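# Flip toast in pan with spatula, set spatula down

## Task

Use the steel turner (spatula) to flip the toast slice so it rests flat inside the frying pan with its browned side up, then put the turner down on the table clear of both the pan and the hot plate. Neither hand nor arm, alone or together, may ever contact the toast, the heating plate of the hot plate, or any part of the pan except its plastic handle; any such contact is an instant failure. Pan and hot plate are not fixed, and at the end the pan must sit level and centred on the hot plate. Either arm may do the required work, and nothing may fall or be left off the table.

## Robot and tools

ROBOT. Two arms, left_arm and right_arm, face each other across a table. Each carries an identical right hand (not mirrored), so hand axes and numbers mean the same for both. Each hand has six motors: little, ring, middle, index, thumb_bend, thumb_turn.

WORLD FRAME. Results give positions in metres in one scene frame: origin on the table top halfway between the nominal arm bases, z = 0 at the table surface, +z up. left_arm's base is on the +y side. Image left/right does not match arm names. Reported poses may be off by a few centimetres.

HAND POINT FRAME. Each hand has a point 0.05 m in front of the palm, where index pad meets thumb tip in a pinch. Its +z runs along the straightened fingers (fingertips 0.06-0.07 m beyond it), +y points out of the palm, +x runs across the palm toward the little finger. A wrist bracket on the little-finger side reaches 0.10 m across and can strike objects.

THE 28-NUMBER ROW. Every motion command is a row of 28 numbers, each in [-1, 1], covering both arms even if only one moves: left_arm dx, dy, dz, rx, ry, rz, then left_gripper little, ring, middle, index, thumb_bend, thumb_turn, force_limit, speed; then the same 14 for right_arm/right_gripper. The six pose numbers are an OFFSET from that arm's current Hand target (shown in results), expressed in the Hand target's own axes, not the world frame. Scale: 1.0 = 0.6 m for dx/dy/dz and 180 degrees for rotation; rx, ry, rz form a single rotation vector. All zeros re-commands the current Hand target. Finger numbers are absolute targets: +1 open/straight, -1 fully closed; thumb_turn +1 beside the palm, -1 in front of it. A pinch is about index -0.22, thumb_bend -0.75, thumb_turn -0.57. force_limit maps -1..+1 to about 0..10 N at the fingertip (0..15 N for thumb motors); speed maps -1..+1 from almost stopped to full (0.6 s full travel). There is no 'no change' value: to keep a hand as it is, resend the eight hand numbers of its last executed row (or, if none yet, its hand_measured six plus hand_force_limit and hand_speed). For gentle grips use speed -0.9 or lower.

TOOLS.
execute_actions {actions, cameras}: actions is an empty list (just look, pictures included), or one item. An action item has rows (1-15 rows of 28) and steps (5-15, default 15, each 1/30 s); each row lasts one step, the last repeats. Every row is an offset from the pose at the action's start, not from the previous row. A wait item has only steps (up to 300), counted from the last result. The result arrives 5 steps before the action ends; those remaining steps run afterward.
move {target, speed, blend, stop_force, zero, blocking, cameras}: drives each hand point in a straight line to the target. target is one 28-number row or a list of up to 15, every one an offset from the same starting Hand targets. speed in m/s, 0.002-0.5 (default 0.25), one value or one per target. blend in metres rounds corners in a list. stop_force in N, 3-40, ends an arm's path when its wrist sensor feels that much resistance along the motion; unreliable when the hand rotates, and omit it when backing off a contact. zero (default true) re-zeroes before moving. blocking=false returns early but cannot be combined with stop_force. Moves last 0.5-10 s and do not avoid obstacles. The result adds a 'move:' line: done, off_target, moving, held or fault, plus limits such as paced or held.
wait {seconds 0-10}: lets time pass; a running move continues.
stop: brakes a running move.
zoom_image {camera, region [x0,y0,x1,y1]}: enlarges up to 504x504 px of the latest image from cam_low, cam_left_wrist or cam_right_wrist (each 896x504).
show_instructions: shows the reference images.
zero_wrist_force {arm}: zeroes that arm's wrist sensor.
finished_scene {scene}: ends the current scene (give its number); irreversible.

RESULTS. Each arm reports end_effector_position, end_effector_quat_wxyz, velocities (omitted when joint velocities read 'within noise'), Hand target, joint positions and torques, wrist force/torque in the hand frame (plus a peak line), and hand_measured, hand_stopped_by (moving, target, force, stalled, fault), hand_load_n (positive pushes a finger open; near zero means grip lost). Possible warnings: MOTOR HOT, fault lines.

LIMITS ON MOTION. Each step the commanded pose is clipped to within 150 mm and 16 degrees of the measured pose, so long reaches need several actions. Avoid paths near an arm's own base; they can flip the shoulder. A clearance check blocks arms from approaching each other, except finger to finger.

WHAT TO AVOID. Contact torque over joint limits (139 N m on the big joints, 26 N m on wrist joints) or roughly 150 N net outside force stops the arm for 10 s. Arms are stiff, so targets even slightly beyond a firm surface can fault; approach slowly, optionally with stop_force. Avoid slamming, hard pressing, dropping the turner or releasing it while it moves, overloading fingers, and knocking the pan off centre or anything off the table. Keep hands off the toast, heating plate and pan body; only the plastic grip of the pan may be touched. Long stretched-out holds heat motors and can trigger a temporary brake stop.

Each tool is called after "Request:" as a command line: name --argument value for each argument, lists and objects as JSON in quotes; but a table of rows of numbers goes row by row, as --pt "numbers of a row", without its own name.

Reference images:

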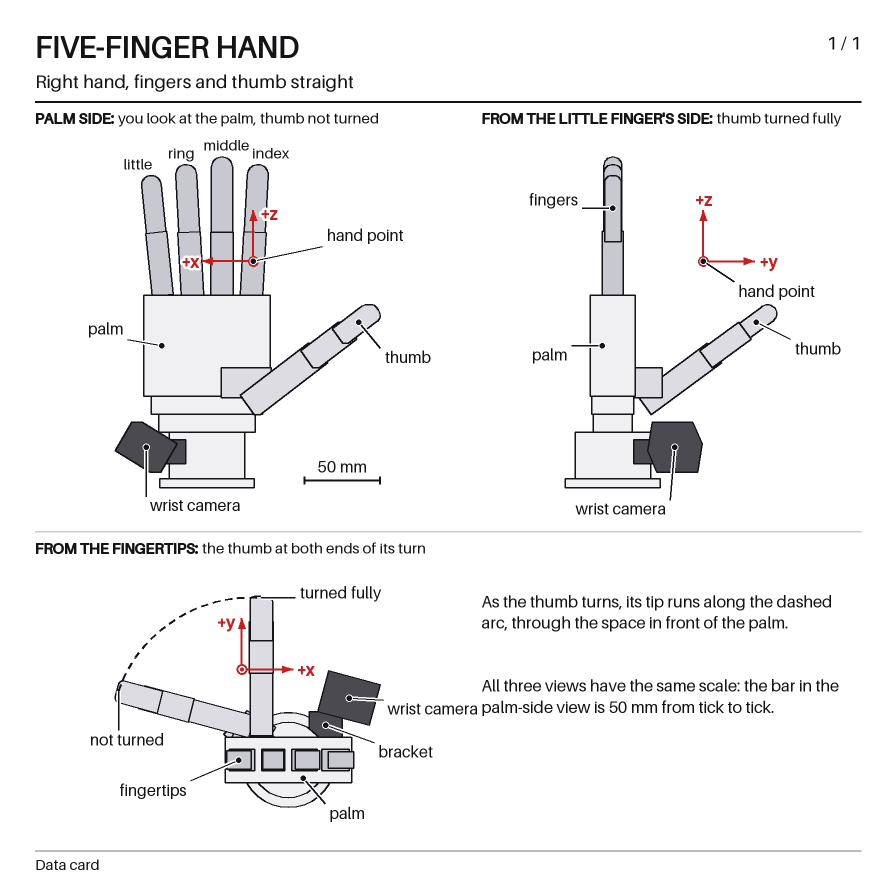

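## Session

Request:
execute_actions --actions '[]' --cameras '["all"]'

Scene clock: 0.00 s of 6003.00 s.
left_arm: end_effector_position=(+0.2581, +0.4281, +0.4750) hand_measured=(+1.000, +1.000, +1.000, +1.000, +1.000, +1.000) hand_load_n=(+0.0, +0.0, +0.0, +0.0, +0.0, +0.0) hand_stopped_by=(target, target, target, target, target, target) hand_force_limit=0.00 hand_speed=-0.80 end_effector_quat_wxyz=(-0.002, +0.350, +0.937, +0.002) | right_arm: end_effector_position=(+0.1289, -0.2775, +0.4750) hand_measured=(+1.000, +1.000, +1.000, +1.000, +1.000, +1.000) hand_load_n=(+0.0, +0.0, +0.0, +0.0, +0.0, +0.0) hand_stopped_by=(target, target, target, target, target, target) hand_force_limit=0.00 hand_speed=-0.80 end_effector_quat_wxyz=(-0.027, -0.319, +0.947, +0.004)
Joint positions: left_arm=[0.542 -1.728 1.356 1.948 1.57 -1.882] | right_arm=[-1.214 -1.695 1.343 1.977 1.561 -1.866]
Joint velocities: within noise
Joint torques (N m): no reading
Wrist force (N): no reading
Wrist torque (N m): no reading
Wrist force, peak (N): no reading
Hand target: left_arm +0.2581, +0.4281, +0.4750; -0.002, +0.350, +0.937, +0.002 | right_arm +0.1289, -0.2775, +0.4750; -0.027, -0.319, +0.947, +0.004
camera_calibration:
cam_left_wrist: T_world_to_cam=[[0.421209, 0.904927, 0.06074, -0.528555], [0.763312, -0.389868, 0.515129, -0.278078], [0.489835, -0.170613, -0.854958, 0.474812], [0, 0, 0, 1]] pos_world=[0.202313, 0.450899, 0.581295]
cam_right_wrist: T_world_to_cam=[[-0.759681, 0.650293, 0.00189251, 0.282999], [0.57072, 0.665322, 0.481274, -0.117888], [0.31171, 0.366695, -0.876568, 0.59691], [0, 0, 0, 1]] pos_world=[0.0962069, -0.324483, 0.579433]

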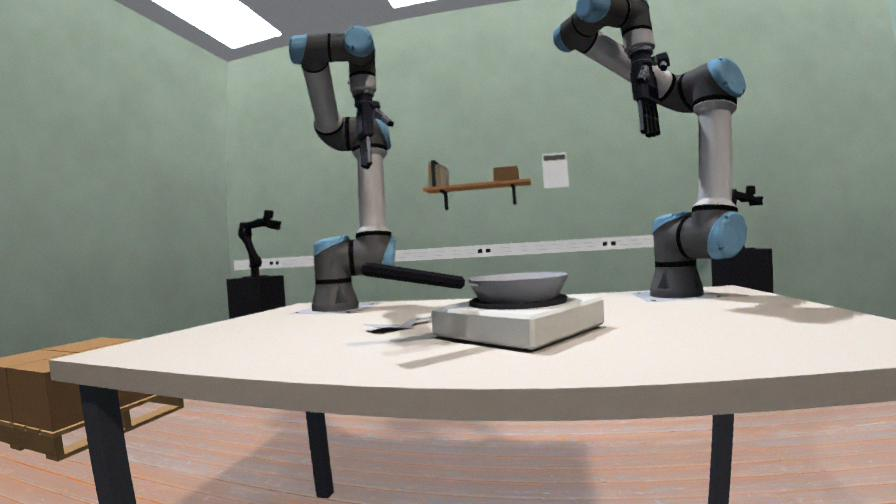

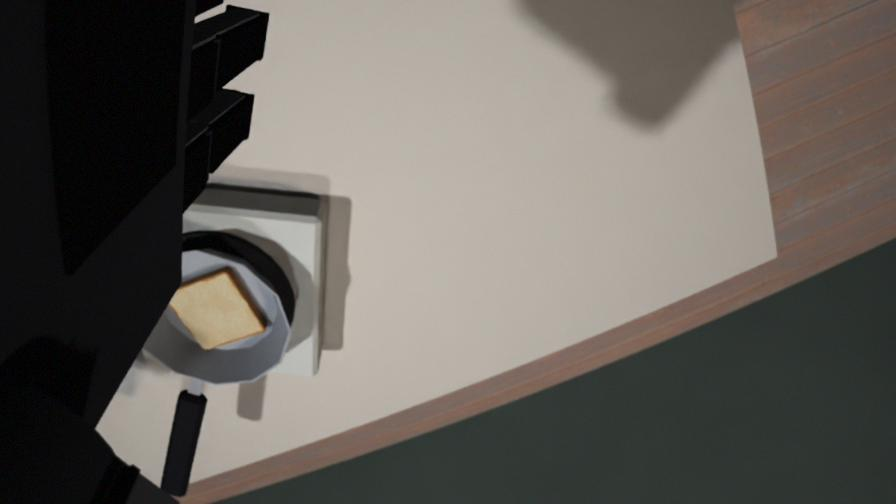

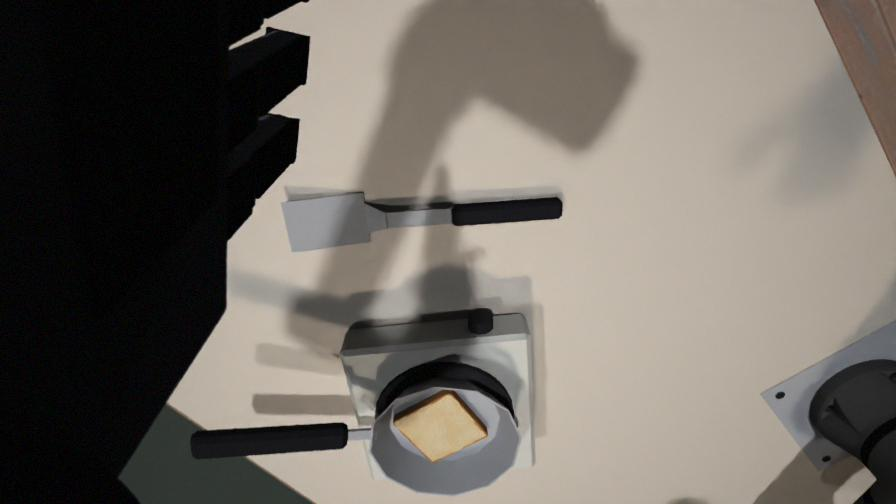

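Request:
move --target '[-0.2677,0.1547,0.0173,0.0016,-0.0119,0.5427,1,1,1,1,1,1,0,-0.8,-0.3184,0.211,0.5481,0.3041,-0.3827,-0.4925,0.08,0.08,0.08,0.08,-0.15,-1,0.2,0.3]' --speed 0.35

Scene clock: 10.07 s of 6003.00 s.
left_arm: end_effector_position=(+0.4402, +0.3930, +0.4642) hand_measured=(+1.000, +1.000, +1.000, +1.000, +1.000, +1.000) hand_load_n=(+0.0, +0.0, +0.0, +0.0, +0.0, +0.0) hand_stopped_by=(target, target, target, target, target, target) hand_force_limit=0.00 hand_speed=-0.80 end_effector_quat_wxyz=(+0.012, +0.935, +0.353, -0.008) end_effector_velocity=(+0.000, -0.001, +0.000) end_effector_angular_velocity=(-0.001, -0.003, +0.008) | right_arm: end_effector_position=(+0.1862, -0.0647, +0.1401) hand_measured=(+0.080, +0.080, +0.080, +0.080, -0.150, -1.000) hand_load_n=(+0.0, +0.0, +0.0, +0.0, +0.0, +0.0) hand_stopped_by=(target, target, target, target, target, target) hand_force_limit=0.20 hand_speed=0.30 end_effector_quat_wxyz=(+0.577, -0.753, +0.252, -0.193) end_effector_velocity=(+0.000, -0.001, +0.003) end_effector_angular_velocity=(+0.000, +0.005, -0.009)
Joint positions: left_arm=[1.183 -1.159 0.736 1.989 1.599 0.463] | right_arm=[-0.747 -1.662 2.277 -0.35 1.471 -3.168]
Joint velocities: left_arm=[-0.003 -0.006 0.009 -0.007 0 -0.011] | right_arm=[0.005 -0.006 -0.006 0.015 0.013 0.007]
Joint torques (N m): left_arm=[-11.79 -43.72 -6.5 0.39 0.74 -2.81] | right_arm=[7.05 -21.88 -32.79 0.34 1.83 1.77]
Wrist force (N): left_arm=[0.0 0.3 0.0] | right_arm=[0.9 0.2 -0.1]
Wrist torque (N m): left_arm=[0.04 0.00 0.02] | right_arm=[0.24 -0.10 0.08]
Wrist force, peak (N): left_arm=[0.4 1.0 0.2] | right_arm=[1.6 0.3 0.2]
Hand target: left_arm +0.4402, +0.3929, +0.4641; +0.012, +0.936, +0.353, -0.008 | right_arm +0.1863, -0.0645, +0.1403; -0.577, +0.752, -0.252, +0.193
Off the commanded pose: left_arm 0.000 m, 0 deg | right_arm 0.000 m, 0 deg.
Kept back: nothing.
move: done
camera_calibration:
cam_left_wrist: T_world_to_cam=[[0.841336, -0.536456, 0.066101, -0.19382], [-0.481985, -0.689254, 0.540944, 0.228753], [-0.244632, -0.486975, -0.838457, 0.810378], [0, 0, 0, 1]] pos_world=[0.471568, 0.448327, 0.568536]
cam_right_wrist: T_world_to_cam=[[0.0332904, -0.303949, -0.952107, 0.113062], [-0.996659, 0.0609885, -0.054318, 0.196781], [0.0745775, 0.950734, -0.300903, 0.208687], [0, 0, 0, 1]] pos_world=[0.176797, -0.176042, 0.18113]

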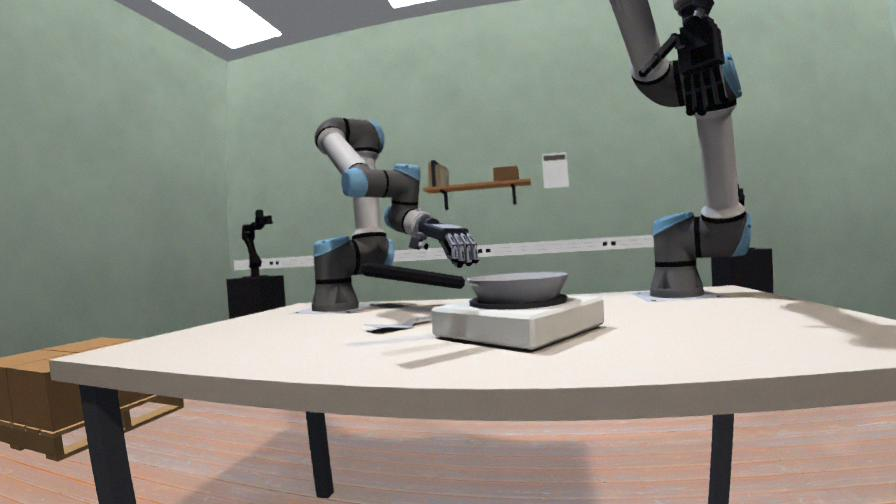

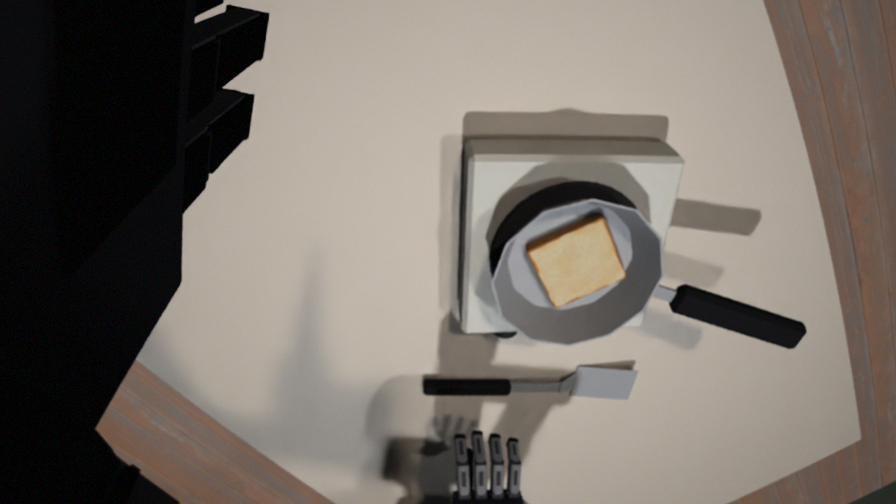

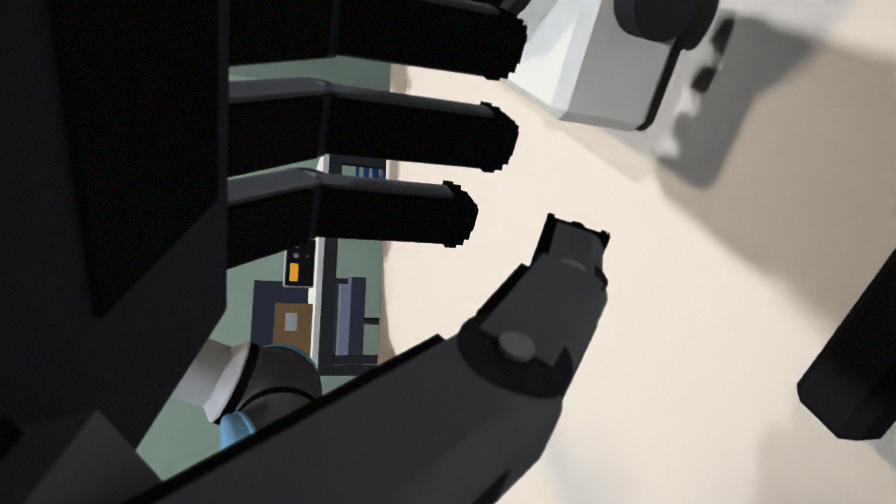

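Request:
zoom_image --camera "cam_right_wrist" --region '[640, 160, 896, 504]'

Request:
zoom_image --camera "cam_left_wrist" --region '[380, 330, 680, 504]'

Scaled by 1.465.

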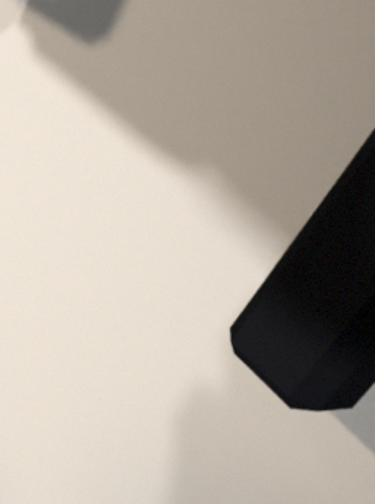

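Scaled by 1.680.

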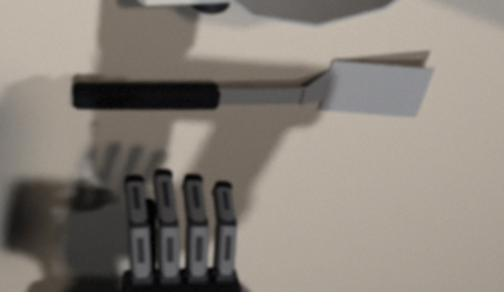

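Request:
move --target '[0,0,0,0,0,0,1,1,1,1,1,1,0,-0.8,0,0.1294,0.0002,0,0,0,0.08,0.08,0.08,0.08,-0.15,-1,0.2,0.3]' --speed 0.12 --stop_force 4

Request:
zoom_image --camera "cam_left_wrist" --region '[380, 330, 680, 504]'

Scene clock: 12.90 s of 6003.00 s.
left_arm: end_effector_position=(+0.4402, +0.3929, +0.4641) hand_measured=(+1.000, +1.000, +1.000, +1.000, +1.000, +1.000) hand_load_n=(+0.0, +0.0, +0.0, +0.0, +0.0, +0.0) hand_stopped_by=(target, target, target, target, target, target) hand_force_limit=0.00 hand_speed=-0.80 end_effector_quat_wxyz=(+0.012, +0.936, +0.353, -0.008) | right_arm: end_effector_position=(+0.1742, -0.0805, +0.0653) hand_measured=(+0.080, +0.080, +0.080, +0.080, -0.150, -1.000) hand_load_n=(+0.0, +0.0, +0.0, +0.0, +0.0, +0.0) hand_stopped_by=(target, target, target, target, target, target) hand_force_limit=0.20 hand_speed=0.30 end_effector_quat_wxyz=(+0.577, -0.752, +0.252, -0.193)
Joint positions: left_arm=[1.182 -1.159 0.736 1.989 1.599 0.463] | right_arm=[-0.756 -1.545 2.426 -0.617 1.463 -3.17]
Joint velocities: within noise
Joint torques (N m): left_arm=[-11.51 -31.77 -26.09 0.3 -1.93 2.47] | right_arm=[6.31 -9.29 -27.96 -2.49 1.65 1.9]
Wrist force (N): left_arm=[0.0 0.2 0.3] | right_arm=[1.0 0.2 0.4]
Wrist torque (N m): left_arm=[0.01 -0.01 0.01] | right_arm=[0.21 -0.11 0.08]
Wrist force, peak (N): left_arm=[-0.1 0.6 0.6] | right_arm=[1.1 1.3 0.3]
Hand target: left_arm +0.4402, +0.3929, +0.4641; +0.012, +0.936, +0.353, -0.008 | right_arm +0.1742, -0.0805, +0.0653; -0.577, +0.752, -0.252, +0.193
Off the commanded pose: left_arm 0.000 m, 0 deg | right_arm 0.000 m, 0 deg.
Kept back: nothing.
move: done
camera_calibration:
cam_left_wrist: T_world_to_cam=[[0.841094, -0.536811, 0.0663011, -0.193755], [-0.482408, -0.689059, 0.540815, 0.228881], [-0.24463, -0.48686, -0.838525, 0.810265], [0, 0, 0, 1]] pos_world=[0.471596, 0.448188, 0.568491]
cam_right_wrist: T_world_to_cam=[[0.0339037, -0.303635, -0.952185, 0.0373879], [-0.996637, 0.0608479, -0.0548898, 0.181687], [0.074605, 0.950843, -0.300551, 0.202121], [0, 0, 0, 1]] pos_world=[0.16473, -0.191889, 0.106321]

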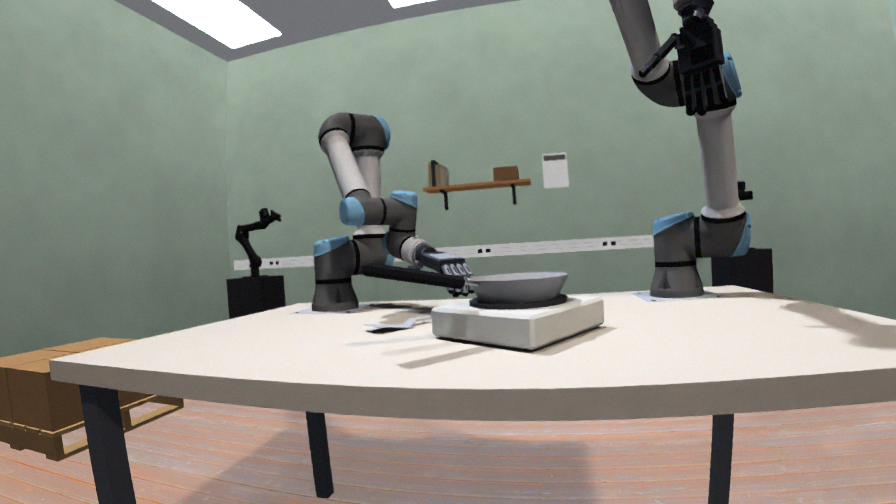

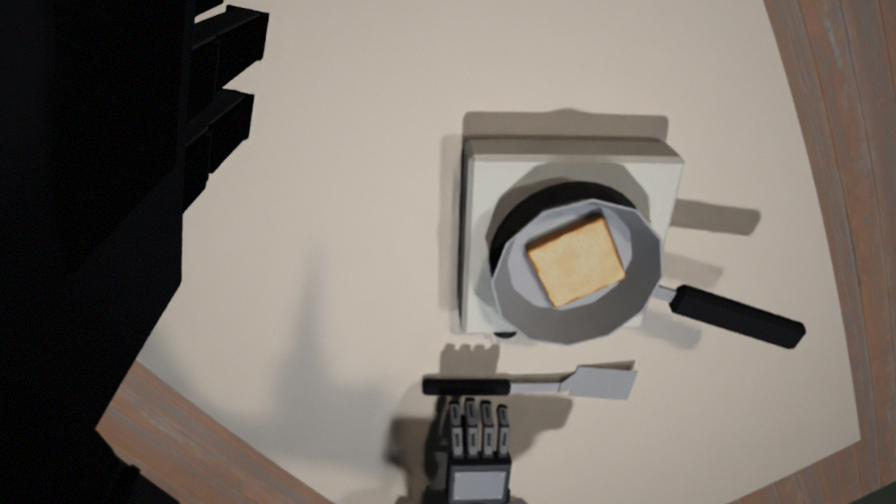

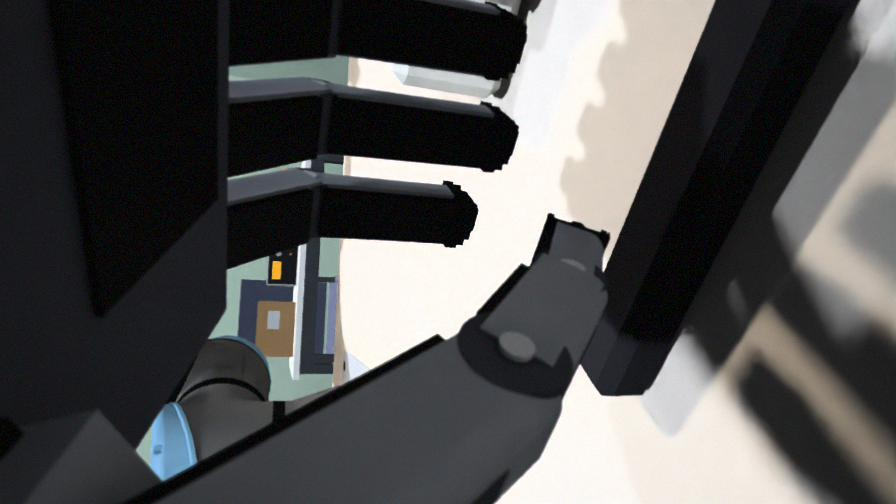

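Scaled by 1.680.

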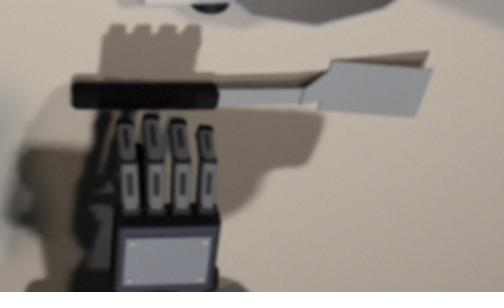

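Request:
move --target '[0,0,0,0,0,0,1,1,1,1,1,1,0,-0.8,0,0.0765,0.0205,0,0,0,0.08,0.08,0.08,0.08,-0.15,-1,0.2,0.3]' --speed 0.04 --stop_force 4

Request:
zoom_image --camera "cam_left_wrist" --region '[380, 330, 680, 504]'

Scene clock: 15.70 s of 6003.00 s.
left_arm: end_effector_position=(+0.4402, +0.3929, +0.4641) hand_measured=(+1.000, +1.000, +1.000, +1.000, +1.000, +1.000) hand_load_n=(+0.0, +0.0, +0.0, +0.0, +0.0, +0.0) hand_stopped_by=(target, target, target, target, target, target) hand_force_limit=0.00 hand_speed=-0.80 end_effector_quat_wxyz=(+0.012, +0.936, +0.353, -0.008) | right_arm: end_effector_position=(+0.1741, -0.0806, +0.0185) hand_measured=(+0.080, +0.080, +0.080, +0.080, -0.150, -1.000) hand_load_n=(+0.0, +0.0, +0.0, +0.0, -0.5, +0.0) hand_stopped_by=(target, target, target, target, target, target) hand_force_limit=0.20 hand_speed=0.30 end_effector_quat_wxyz=(+0.577, -0.753, +0.252, -0.193)
Joint positions: left_arm=[1.182 -1.159 0.736 1.989 1.599 0.463] | right_arm=[-0.755 -1.402 2.47 -0.803 1.463 -3.17]
Joint velocities: within noise
Joint torques (N m): left_arm=[-11.5 -36.12 -23.66 0.3 -1.8 1.54] | right_arm=[-2.81 -8.46 -24.73 -2.51 1.24 -0.09]
Wrist force (N): left_arm=[-0.2 0.3 0.2] | right_arm=[1.0 -0.6 -0.8]
Wrist torque (N m): left_arm=[0.02 0.02 0.00] | right_arm=[0.21 -0.10 0.06]
Wrist force, peak (N): left_arm=[-0.6 0.2 0.4] | right_arm=[0.5 -10.0 -9.3]
Hand target: left_arm +0.4402, +0.3929, +0.4641; +0.012, +0.936, +0.353, -0.008 | right_arm +0.1741, -0.0806, +0.0185; -0.577, +0.753, -0.252, +0.193 (not the last commanded pose)
Off the commanded pose: left_arm 0.000 m, 0 deg | right_arm 0.001 m, 0 deg.
Kept back: nothing.
move: contact (right_arm)
camera_calibration:
cam_left_wrist: T_world_to_cam=[[0.841094, -0.536811, 0.0663011, -0.193755], [-0.482408, -0.689059, 0.540815, 0.228881], [-0.24463, -0.48686, -0.838525, 0.810265], [0, 0, 0, 1]] pos_world=[0.471596, 0.448188, 0.568491]
cam_right_wrist: T_world_to_cam=[[0.0337995, -0.303784, -0.952141, -0.00720602], [-0.996645, 0.0608146, -0.0547824, 0.179024], [0.0745461, 0.950798, -0.300709, 0.18812], [0, 0, 0, 1]] pos_world=[0.164643, -0.191941, 0.0595157]

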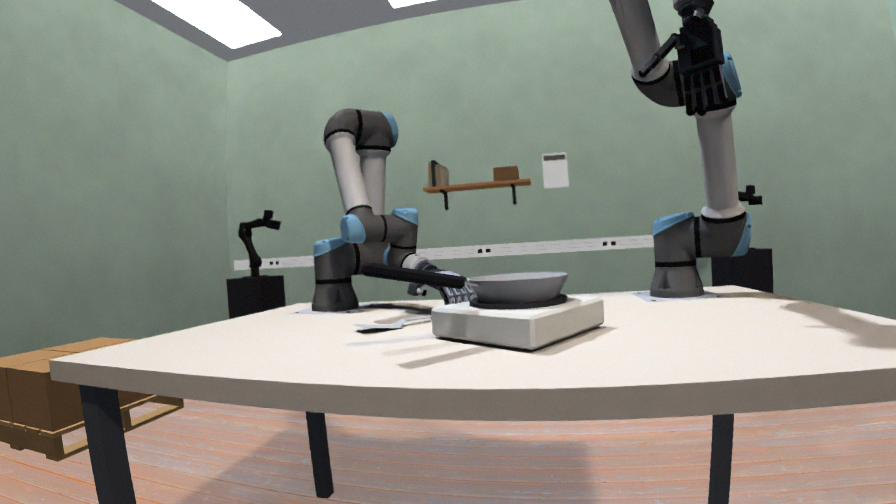

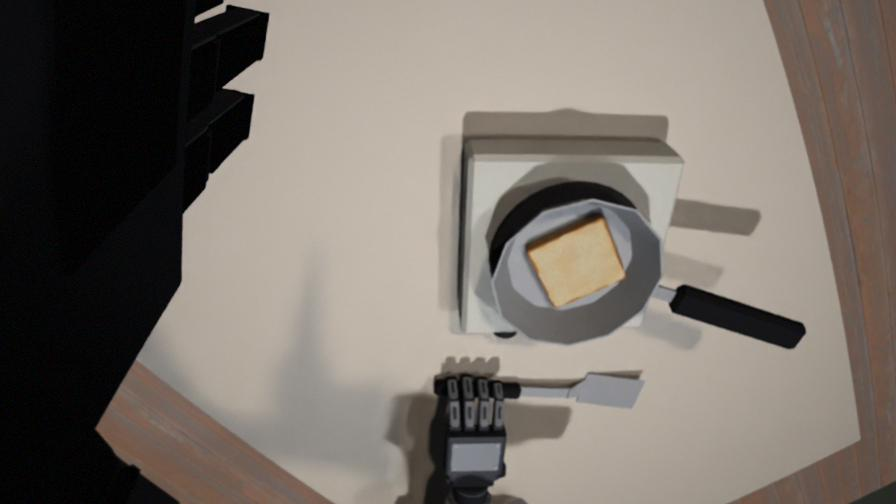

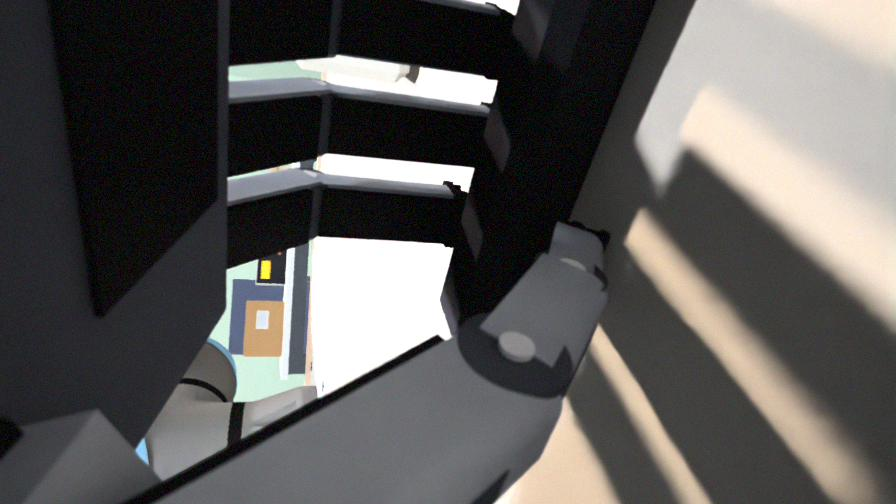

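Scaled by 1.680.

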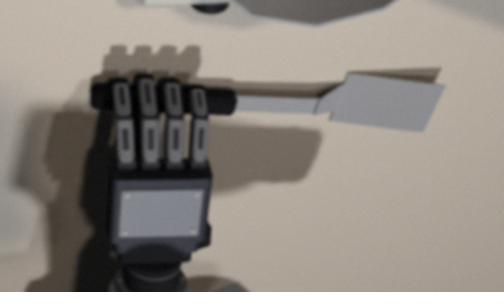

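Request:
execute_actions --actions '[{"rows":[[0,0,0,0,0,0,1,1,1,1,1,1,0,-0.8,0,0,0,0,0,0,0.08,0.08,0.08,0.08,-0.6,-1,-0.7,-0.5]],"steps":15}]'

Request:
wait --seconds 0.8 --cameras '[]'

Request:
execute_actions --actions '[{"rows":[[0,0,0,0,0,0,1,1,1,1,1,1,0,-0.8,0,0,0,0,0,0,-0.5,-0.5,-0.5,-0.5,-0.6,-1,-0.4,-0.7]],"steps":15}]'

Request:
wait --seconds 1.5 --cameras '["cam_left_wrist","cam_right_wrist"]'

Scene clock: 16.47 s of 6003.00 s.
left_arm: end_effector_position=(+0.4402, +0.3929, +0.4641) hand_measured=(+1.000, +1.000, +1.000, +1.000, +1.000, +1.000) hand_load_n=(+0.0, +0.0, +0.0, +0.0, +0.0, +0.0) hand_stopped_by=(target, target, target, target, target, target) hand_force_limit=0.00 hand_speed=-0.80 end_effector_quat_wxyz=(+0.012, +0.936, +0.353, -0.008) | right_arm: end_effector_position=(+0.1741, -0.0806, +0.0185) hand_measured=(+0.080, +0.080, +0.080, +0.080, -0.270, -1.000) hand_load_n=(-0.5, +0.0, +0.0, +0.0, +0.0, +0.0) hand_stopped_by=(target, target, target, target, moving, target) hand_force_limit=-0.70 hand_speed=-0.50 end_effector_quat_wxyz=(+0.577, -0.753, +0.252, -0.193)
Joint positions: left_arm=[1.182 -1.159 0.736 1.989 1.599 0.463] | right_arm=[-0.755 -1.402 2.47 -0.803 1.463 -3.17]
Joint velocities: within noise
Joint torques (N m): left_arm=[-11.73 -37.09 -23.28 0.38 -1.81 1.33] | right_arm=[-6.96 -7.3 -24.16 -2.43 0.74 -0.34]
Wrist force (N): left_arm=[-0.1 0.3 0.5] | right_arm=[1.1 0.4 0.2]
Wrist torque (N m): left_arm=[0.00 -0.01 0.01] | right_arm=[0.23 -0.12 0.08]
Wrist force, peak (N): left_arm=[-0.3 0.5 0.4] | right_arm=[1.3 -0.7 -1.0]
Hand target: left_arm +0.4402, +0.3929, +0.4641; +0.012, +0.936, +0.353, -0.008 | right_arm +0.1741, -0.0806, +0.0185; -0.577, +0.753, -0.252, +0.193
Steps of this call (1-13: nothing new was sent; 14-23: this action's first 10). Readings (end_effector_position of left_arm | right_arm; what the end effector reports):
14: (+0.4402, +0.3929, +0.4641) | (+0.1741, -0.0806, +0.0185) | left_arm hand_measured=(+1.000, +1.000, +1.000, +1.000, +1.000, +1.000) hand_load_n=(+0.0, -0.5, +0.0, +0.5, -0.5, +0.0) hand_stopped_by=(target, target, target, target, target, target) hand_force_limit=0.00 hand_speed=-0.80 | right_arm hand_measured=(+0.080, +0.080, +0.080, +0.080, -0.150, -1.000) hand_load_n=(-0.5, +0.0, +0.0, +0.0, -0.5, +0.0) hand_stopped_by=(target, target, target, target, moving, target) hand_force_limit=-0.70 hand_speed=-0.50
15: (+0.4402, +0.3929, +0.4641) | (+0.1741, -0.0806, +0.0185) | left_arm hand_measured=(+1.000, +1.000, +1.000, +1.000, +1.000, +1.000) hand_load_n=(+0.0, +0.0, +0.0, +0.0, +0.0, +0.0) hand_stopped_by=(target, target, target, target, target, target) hand_force_limit=0.00 hand_speed=-0.80 | right_arm hand_measured=(+0.080, +0.080, +0.080, +0.080, -0.150, -1.000) hand_load_n=(+0.0, +0.0, +0.0, +0.0, +0.0, +0.0) hand_stopped_by=(target, target, target, target, moving, target) hand_force_limit=-0.70 hand_speed=-0.50
17: (+0.4402, +0.3929, +0.4641) | (+0.1741, -0.0806, +0.0185) | left_arm hand_measured=(+1.000, +1.000, +1.000, +1.000, +1.000, +1.000) hand_load_n=(+0.0, +0.0, +0.0, +0.0, +0.0, +0.0) hand_stopped_by=(target, target, target, target, target, target) hand_force_limit=0.00 hand_speed=-0.80 | right_arm hand_measured=(+0.080, +0.080, +0.080, +0.080, -0.166, -1.000) hand_load_n=(+0.0, +0.0, +0.0, +0.0, +0.0, +0.0) hand_stopped_by=(target, target, target, target, moving, target) hand_force_limit=-0.70 hand_speed=-0.50
21: (+0.4402, +0.3929, +0.4641) | (+0.1741, -0.0806, +0.0185) | left_arm hand_measured=(+1.000, +1.000, +1.000, +1.000, +1.000, +1.000) hand_load_n=(+0.0, +0.0, +0.0, +0.0, +0.0, +0.0) hand_stopped_by=(target, target, target, target, target, target) hand_force_limit=0.00 hand_speed=-0.80 | right_arm hand_measured=(+0.080, +0.080, +0.080, +0.080, -0.236, -1.000) hand_load_n=(+0.0, +0.0, +0.0, +0.0, +0.0, +0.0) hand_stopped_by=(target, target, target, target, moving, target) hand_force_limit=-0.70 hand_speed=-0.50
23: the state above

Scene clock: 17.43 s of 6003.00 s.
left_arm: end_effector_position=(+0.4402, +0.3929, +0.4641) hand_measured=(+1.000, +1.000, +1.000, +1.000, +1.000, +1.000) hand_load_n=(+0.0, +0.0, +0.0, +0.0, +0.0, +0.0) hand_stopped_by=(target, target, target, target, target, target) hand_force_limit=0.00 hand_speed=-0.80 end_effector_quat_wxyz=(+0.012, +0.936, +0.353, -0.008) | right_arm: end_effector_position=(+0.1741, -0.0806, +0.0185) hand_measured=(+0.080, +0.080, +0.080, +0.080, -0.426, -1.000) hand_load_n=(+0.0, +0.0, +0.0, +2.5, +2.5, +0.0) hand_stopped_by=(target, target, target, target, force, target) hand_force_limit=-0.70 hand_speed=-0.50 end_effector_quat_wxyz=(+0.577, -0.753, +0.252, -0.193)
Joint positions: left_arm=[1.182 -1.159 0.736 1.989 1.599 0.463] | right_arm=[-0.755 -1.402 2.47 -0.803 1.463 -3.17]
Joint velocities: within noise
Joint torques (N m): left_arm=[-10.96 -39.07 -21.56 0.42 -1.75 0.96] | right_arm=[-6.57 -8.11 -23.28 -2.38 0.26 -0.23]
Wrist force (N): left_arm=[-0.3 0.4 0.2] | right_arm=[1.1 0.8 0.5]
Wrist torque (N m): left_arm=[0.04 0.03 0.00] | right_arm=[0.23 -0.10 0.10]
Wrist force, peak (N): left_arm=[-0.2 0.6 0.2] | right_arm=[1.3 1.1 0.3]
Hand target: left_arm +0.4402, +0.3929, +0.4641; +0.012, +0.936, +0.353, -0.008 | right_arm +0.1741, -0.0806, +0.0185; -0.577, +0.753, -0.252, +0.193
Off the commanded pose: left_arm 0.000 m, 0 deg | right_arm 0.000 m, 0 deg.
Steps of this call (1-5: your previous action's last 5; 6-29: nothing new was sent). Readings (end_effector_position of left_arm | right_arm; what the end effector reports):
1: (+0.4402, +0.3929, +0.4641) | (+0.1741, -0.0806, +0.0185) | left_arm hand_measured=(+1.000, +1.000, +1.000, +1.000, +1.000, +1.000) hand_load_n=(+0.0, +0.0, +0.0, +0.0, +0.0, +0.0) hand_stopped_by=(target, target, target, target, target, target) hand_force_limit=0.00 hand_speed=-0.80 | right_arm hand_measured=(+0.080, +0.080, +0.080, +0.080, -0.288, -1.000) hand_load_n=(+0.0, +0.0, +0.0, +0.0, +0.0, +0.0) hand_stopped_by=(target, target, target, target, moving, target) hand_force_limit=-0.70 hand_speed=-0.50
2: (+0.4402, +0.3929, +0.4641) | (+0.1741, -0.0806, +0.0185) | left_arm hand_measured=(+1.000, +1.000, +1.000, +1.000, +1.000, +1.000) hand_load_n=(+0.0, +0.0, +0.0, +0.0, +0.0, +0.0) hand_stopped_by=(target, target, target, target, target, target) hand_force_limit=0.00 hand_speed=-0.80 | right_arm hand_measured=(+0.080, +0.080, +0.080, +0.080, -0.306, -1.000) hand_load_n=(+0.0, +0.0, +0.0, +0.0, +0.5, +0.0) hand_stopped_by=(target, target, target, target, moving, target) hand_force_limit=-0.70 hand_speed=-0.50
4: (+0.4402, +0.3929, +0.4641) | (+0.1741, -0.0806, +0.0185) | left_arm hand_measured=(+1.000, +1.000, +1.000, +1.000, +1.000, +1.000) hand_load_n=(+0.0, +0.0, +0.0, +0.0, -0.5, -0.5) hand_stopped_by=(target, target, target, target, target, target) hand_force_limit=0.00 hand_speed=-0.80 | right_arm hand_measured=(+0.080, +0.080, +0.080, +0.080, -0.342, -1.000) hand_load_n=(+0.0, +0.0, +0.0, -0.5, +0.0, +0.0) hand_stopped_by=(target, target, target, target, moving, target) hand_force_limit=-0.70 hand_speed=-0.50
8: (+0.4402, +0.3929, +0.4641) | (+0.1741, -0.0806, +0.0185) | left_arm hand_measured=(+1.000, +1.000, +1.000, +1.000, +1.000, +1.000) hand_load_n=(+0.0, +0.0, +0.0, +0.0, +0.0, +0.0) hand_stopped_by=(target, target, target, target, target, target) hand_force_limit=0.00 hand_speed=-0.80 | right_arm hand_measured=(+0.080, +0.080, +0.080, +0.080, -0.410, -1.000) hand_load_n=(+0.0, +0.0, +0.0, +1.5, +2.0, +0.5) hand_stopped_by=(target, target, target, target, moving, target) hand_force_limit=-0.70 hand_speed=-0.50
29: the state above
No camera images: "cameras" was empty.

Scene clock: 17.77 s of 6003.00 s.
left_arm: end_effector_position=(+0.4402, +0.3929, +0.4641) hand_measured=(+1.000, +1.000, +1.000, +1.000, +1.000, +1.000) hand_load_n=(+0.0, +0.0, +0.0, +0.0, +0.0, +0.0) hand_stopped_by=(target, target, target, target, target, target) hand_force_limit=0.00 hand_speed=-0.80 end_effector_quat_wxyz=(+0.012, +0.936, +0.353, -0.008) | right_arm: end_effector_position=(+0.1741, -0.0806, +0.0185) hand_measured=(-0.036, +0.016, +0.050, +0.066, -0.424, -1.000) hand_load_n=(+0.0, +4.0, +2.0, +7.0, +6.0, +1.5) hand_stopped_by=(moving, force, force, force, force, target) hand_force_limit=-0.40 hand_speed=-0.70 end_effector_quat_wxyz=(+0.577, -0.753, +0.252, -0.193)
Joint positions: left_arm=[1.182 -1.159 0.736 1.989 1.599 0.463] | right_arm=[-0.755 -1.402 2.47 -0.803 1.463 -3.17]
Joint velocities: within noise
Joint torques (N m): left_arm=[-11.25 -39.32 -22.19 0.44 -1.84 0.91] | right_arm=[-6.89 -7.38 -22.44 -2.13 0.11 -0.17]
Wrist force (N): left_arm=[0.0 0.3 0.2] | right_arm=[1.0 -1.4 -0.5]
Wrist torque (N m): left_arm=[0.03 0.00 0.01] | right_arm=[0.23 -0.05 0.03]
Wrist force, peak (N): left_arm=[-0.2 0.5 0.4] | right_arm=[1.3 -1.7 -0.9]
Hand target: left_arm +0.4402, +0.3929, +0.4641; +0.012, +0.936, +0.353, -0.008 | right_arm +0.1741, -0.0806, +0.0185; -0.577, +0.753, -0.252, +0.193
Steps of this call (1-10: this action's first 10). Readings (end_effector_position of left_arm | right_arm; what the end effector reports):
1: (+0.4402, +0.3929, +0.4641) | (+0.1741, -0.0806, +0.0185) | left_arm hand_measured=(+1.000, +1.000, +1.000, +1.000, +1.000, +1.000) hand_load_n=(+0.0, +0.0, +0.0, +0.0, -0.5, +0.0) hand_stopped_by=(target, target, target, target, target, target) hand_force_limit=0.00 hand_speed=-0.80 | right_arm hand_measured=(+0.080, +0.080, +0.080, +0.080, -0.426, -1.000) hand_load_n=(+0.0, +0.0, -0.5, +2.5, +3.0, +0.5) hand_stopped_by=(moving, moving, moving, moving, force, target) hand_force_limit=-0.40 hand_speed=-0.70
2: (+0.4402, +0.3929, +0.4641) | (+0.1741, -0.0806, +0.0185) | left_arm hand_measured=(+1.000, +1.000, +1.000, +1.000, +1.000, +1.000) hand_load_n=(+0.0, +0.0, +0.5, +0.0, +0.0, +0.0) hand_stopped_by=(target, target, target, target, target, target) hand_force_limit=0.00 hand_speed=-0.80 | right_arm hand_measured=(+0.080, +0.080, +0.080, +0.080, -0.426, -1.000) hand_load_n=(+0.0, +0.0, +0.0, +2.5, +2.5, +0.5) hand_stopped_by=(moving, moving, moving, moving, force, target) hand_force_limit=-0.40 hand_speed=-0.70
4: (+0.4402, +0.3929, +0.4641) | (+0.1741, -0.0806, +0.0185) | left_arm hand_measured=(+1.000, +1.000, +1.000, +1.000, +1.000, +1.000) hand_load_n=(+0.0, +0.0, +0.0, +0.0, +0.0, +0.0) hand_stopped_by=(target, target, target, target, target, target) hand_force_limit=0.00 hand_speed=-0.80 | right_arm hand_measured=(+0.064, +0.064, +0.064, +0.066, -0.424, -1.000) hand_load_n=(+0.0, +0.0, +0.0, +7.5, +5.0, +0.0) hand_stopped_by=(moving, moving, moving, force, force, target) hand_force_limit=-0.40 hand_speed=-0.70
8: (+0.4402, +0.3929, +0.4641) | (+0.1741, -0.0806, +0.0185) | left_arm hand_measured=(+1.000, +1.000, +1.000, +1.000, +1.000, +1.000) hand_load_n=(+0.0, +0.0, +0.0, +0.0, +0.0, -0.5) hand_stopped_by=(target, target, target, target, target, target) hand_force_limit=0.00 hand_speed=-0.80 | right_arm hand_measured=(-0.002, +0.016, +0.050, +0.066, -0.424, -1.000) hand_load_n=(+0.0, +4.0, +1.5, +6.5, +6.5, +1.5) hand_stopped_by=(moving, force, force, force, force, target) hand_force_limit=-0.40 hand_speed=-0.70
10: the state above

Scene clock: 19.43 s of 6003.00 s.
left_arm: end_effector_position=(+0.4402, +0.3929, +0.4641) hand_measured=(+1.000, +1.000, +1.000, +1.000, +1.000, +1.000) hand_load_n=(+0.0, +0.5, +0.0, +0.0, +0.0, +0.0) hand_stopped_by=(target, target, target, target, target, target) hand_force_limit=0.00 hand_speed=-0.80 end_effector_quat_wxyz=(+0.012, +0.936, +0.353, -0.008) | right_arm: end_effector_position=(+0.1741, -0.0806, +0.0185) hand_measured=(-0.066, +0.016, +0.050, +0.066, -0.424, -1.000) hand_load_n=(+3.5, +0.5, +1.0, +9.0, +6.5, +4.0) hand_stopped_by=(force, force, force, force, force, target) hand_force_limit=-0.40 hand_speed=-0.70 end_effector_quat_wxyz=(+0.577, -0.753, +0.252, -0.193)
Joint positions: left_arm=[1.182 -1.159 0.736 1.989 1.599 0.463] | right_arm=[-0.755 -1.402 2.47 -0.803 1.463 -3.17]
Joint velocities: within noise
Joint torques (N m): left_arm=[-10.78 -41.24 -20.31 0.45 -1.7 0.41] | right_arm=[-6.13 -7.5 -21.07 0.68 -0.92 -0.22]
Wrist force (N): left_arm=[-0.3 0.4 0.3] | right_arm=[0.9 -1.7 -0.5]
Wrist torque (N m): left_arm=[0.04 0.03 0.00] | right_arm=[0.20 -0.02 -0.01]
Wrist force, peak (N): left_arm=[-0.2 0.5 0.5] | right_arm=[1.6 -2.3 0.2]
Hand target: left_arm +0.4402, +0.3929, +0.4641; +0.012, +0.936, +0.353, -0.008 | right_arm +0.1741, -0.0806, +0.0185; -0.577, +0.753, -0.252, +0.193
Off the commanded pose: left_arm 0.000 m, 0 deg | right_arm 0.000 m, 0 deg.
Steps of this call (1-5: your previous action's last 5; 6-50: nothing new was sent). Readings (end_effector_position of left_arm | right_arm; what the end effector reports):
1: (+0.4402, +0.3929, +0.4641) | (+0.1741, -0.0806, +0.0185) | left_arm hand_measured=(+1.000, +1.000, +1.000, +1.000, +1.000, +1.000) hand_load_n=(+0.0, +0.0, +0.0, +0.5, +0.0, +0.0) hand_stopped_by=(target, target, target, target, target, target) hand_force_limit=0.00 hand_speed=-0.80 | right_arm hand_measured=(-0.052, +0.016, +0.050, +0.066, -0.424, -1.000) hand_load_n=(+2.0, +3.5, +1.5, +7.0, +6.5, +1.5) hand_stopped_by=(moving, force, force, force, force, target) hand_force_limit=-0.40 hand_speed=-0.70
2: (+0.4402, +0.3929, +0.4641) | (+0.1741, -0.0806, +0.0185) | left_arm hand_measured=(+1.000, +1.000, +1.000, +1.000, +1.000, +1.000) hand_load_n=(+0.0, +0.0, +0.0, +0.0, +0.0, +0.0) hand_stopped_by=(target, target, target, target, target, target) hand_force_limit=0.00 hand_speed=-0.80 | right_arm hand_measured=(-0.068, +0.016, +0.050, +0.066, -0.424, -1.000) hand_load_n=(+7.0, +1.5, +0.5, +6.5, +7.0, +2.5) hand_stopped_by=(force, force, force, force, force, target) hand_force_limit=-0.40 hand_speed=-0.70
4: (+0.4402, +0.3929, +0.4641) | (+0.1741, -0.0806, +0.0185) | left_arm hand_measured=(+1.000, +1.000, +1.000, +1.000, +1.000, +1.000) hand_load_n=(+0.0, +0.0, +0.0, +0.0, +0.0, +0.0) hand_stopped_by=(target, target, target, target, target, target) hand_force_limit=0.00 hand_speed=-0.80 | right_arm hand_measured=(-0.066, +0.016, +0.050, +0.066, -0.424, -1.000) hand_load_n=(+3.5, +0.5, +1.5, +9.0, +6.5, +4.0) hand_stopped_by=(force, force, force, force, force, target) hand_force_limit=-0.40 hand_speed=-0.70
8: (+0.4402, +0.3929, +0.4641) | (+0.1741, -0.0806, +0.0185) | left_arm hand_measured=(+1.000, +1.000, +1.000, +1.000, +1.000, +1.000) hand_load_n=(+0.0, +0.0, +0.0, +0.0, +0.0, +0.0) hand_stopped_by=(target, target, target, target, target, target) hand_force_limit=0.00 hand_speed=-0.80 | right_arm hand_measured=(-0.066, +0.016, +0.050, +0.066, -0.424, -1.000) hand_load_n=(+3.5, +0.5, +1.5, +9.0, +6.0, +3.5) hand_stopped_by=(force, force, force, force, force, target) hand_force_limit=-0.40 hand_speed=-0.70
50: the state above
camera_calibration:
cam_left_wrist: T_world_to_cam=[[0.841093, -0.536811, 0.0663056, -0.193756], [-0.482411, -0.689058, 0.540814, 0.228881], [-0.244626, -0.486861, -0.838525, 0.810266], [0, 0, 0, 1]] pos_world=[0.471594, 0.448189, 0.568494]
cam_right_wrist: T_world_to_cam=[[0.0337794, -0.303796, -0.952138, -0.0072133], [-0.996643, 0.0608447, -0.0547719, 0.179038], [0.074572, 0.950792, -0.300721, 0.188119], [0, 0, 0, 1]] pos_world=[0.164653, -0.191947, 0.0595096]
Images, in order (width x height): cam_left_wrist 896x504, cam_right_wrist 896x504.

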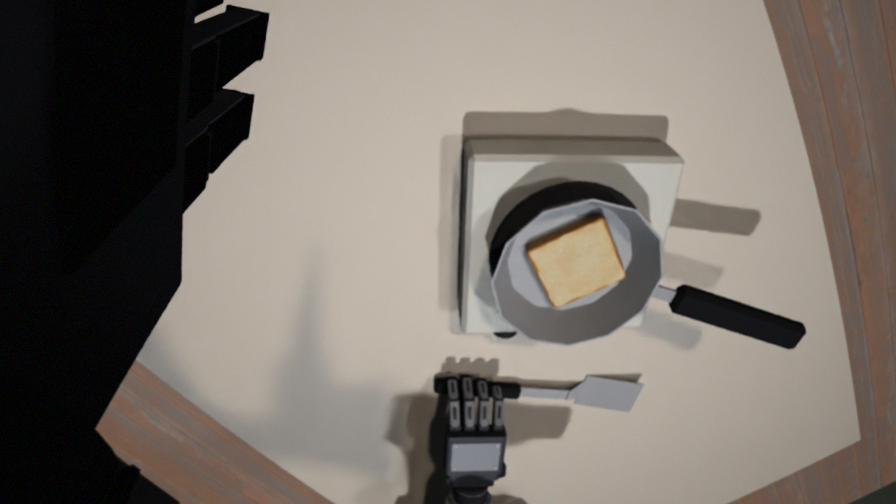

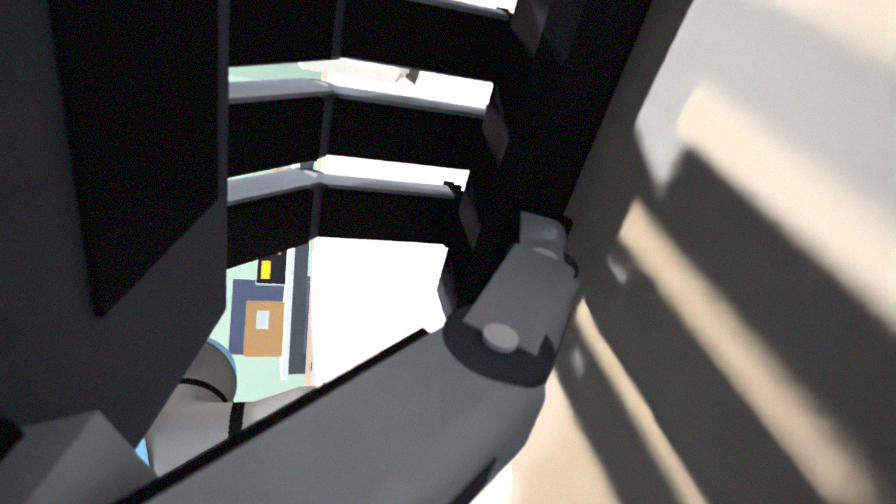

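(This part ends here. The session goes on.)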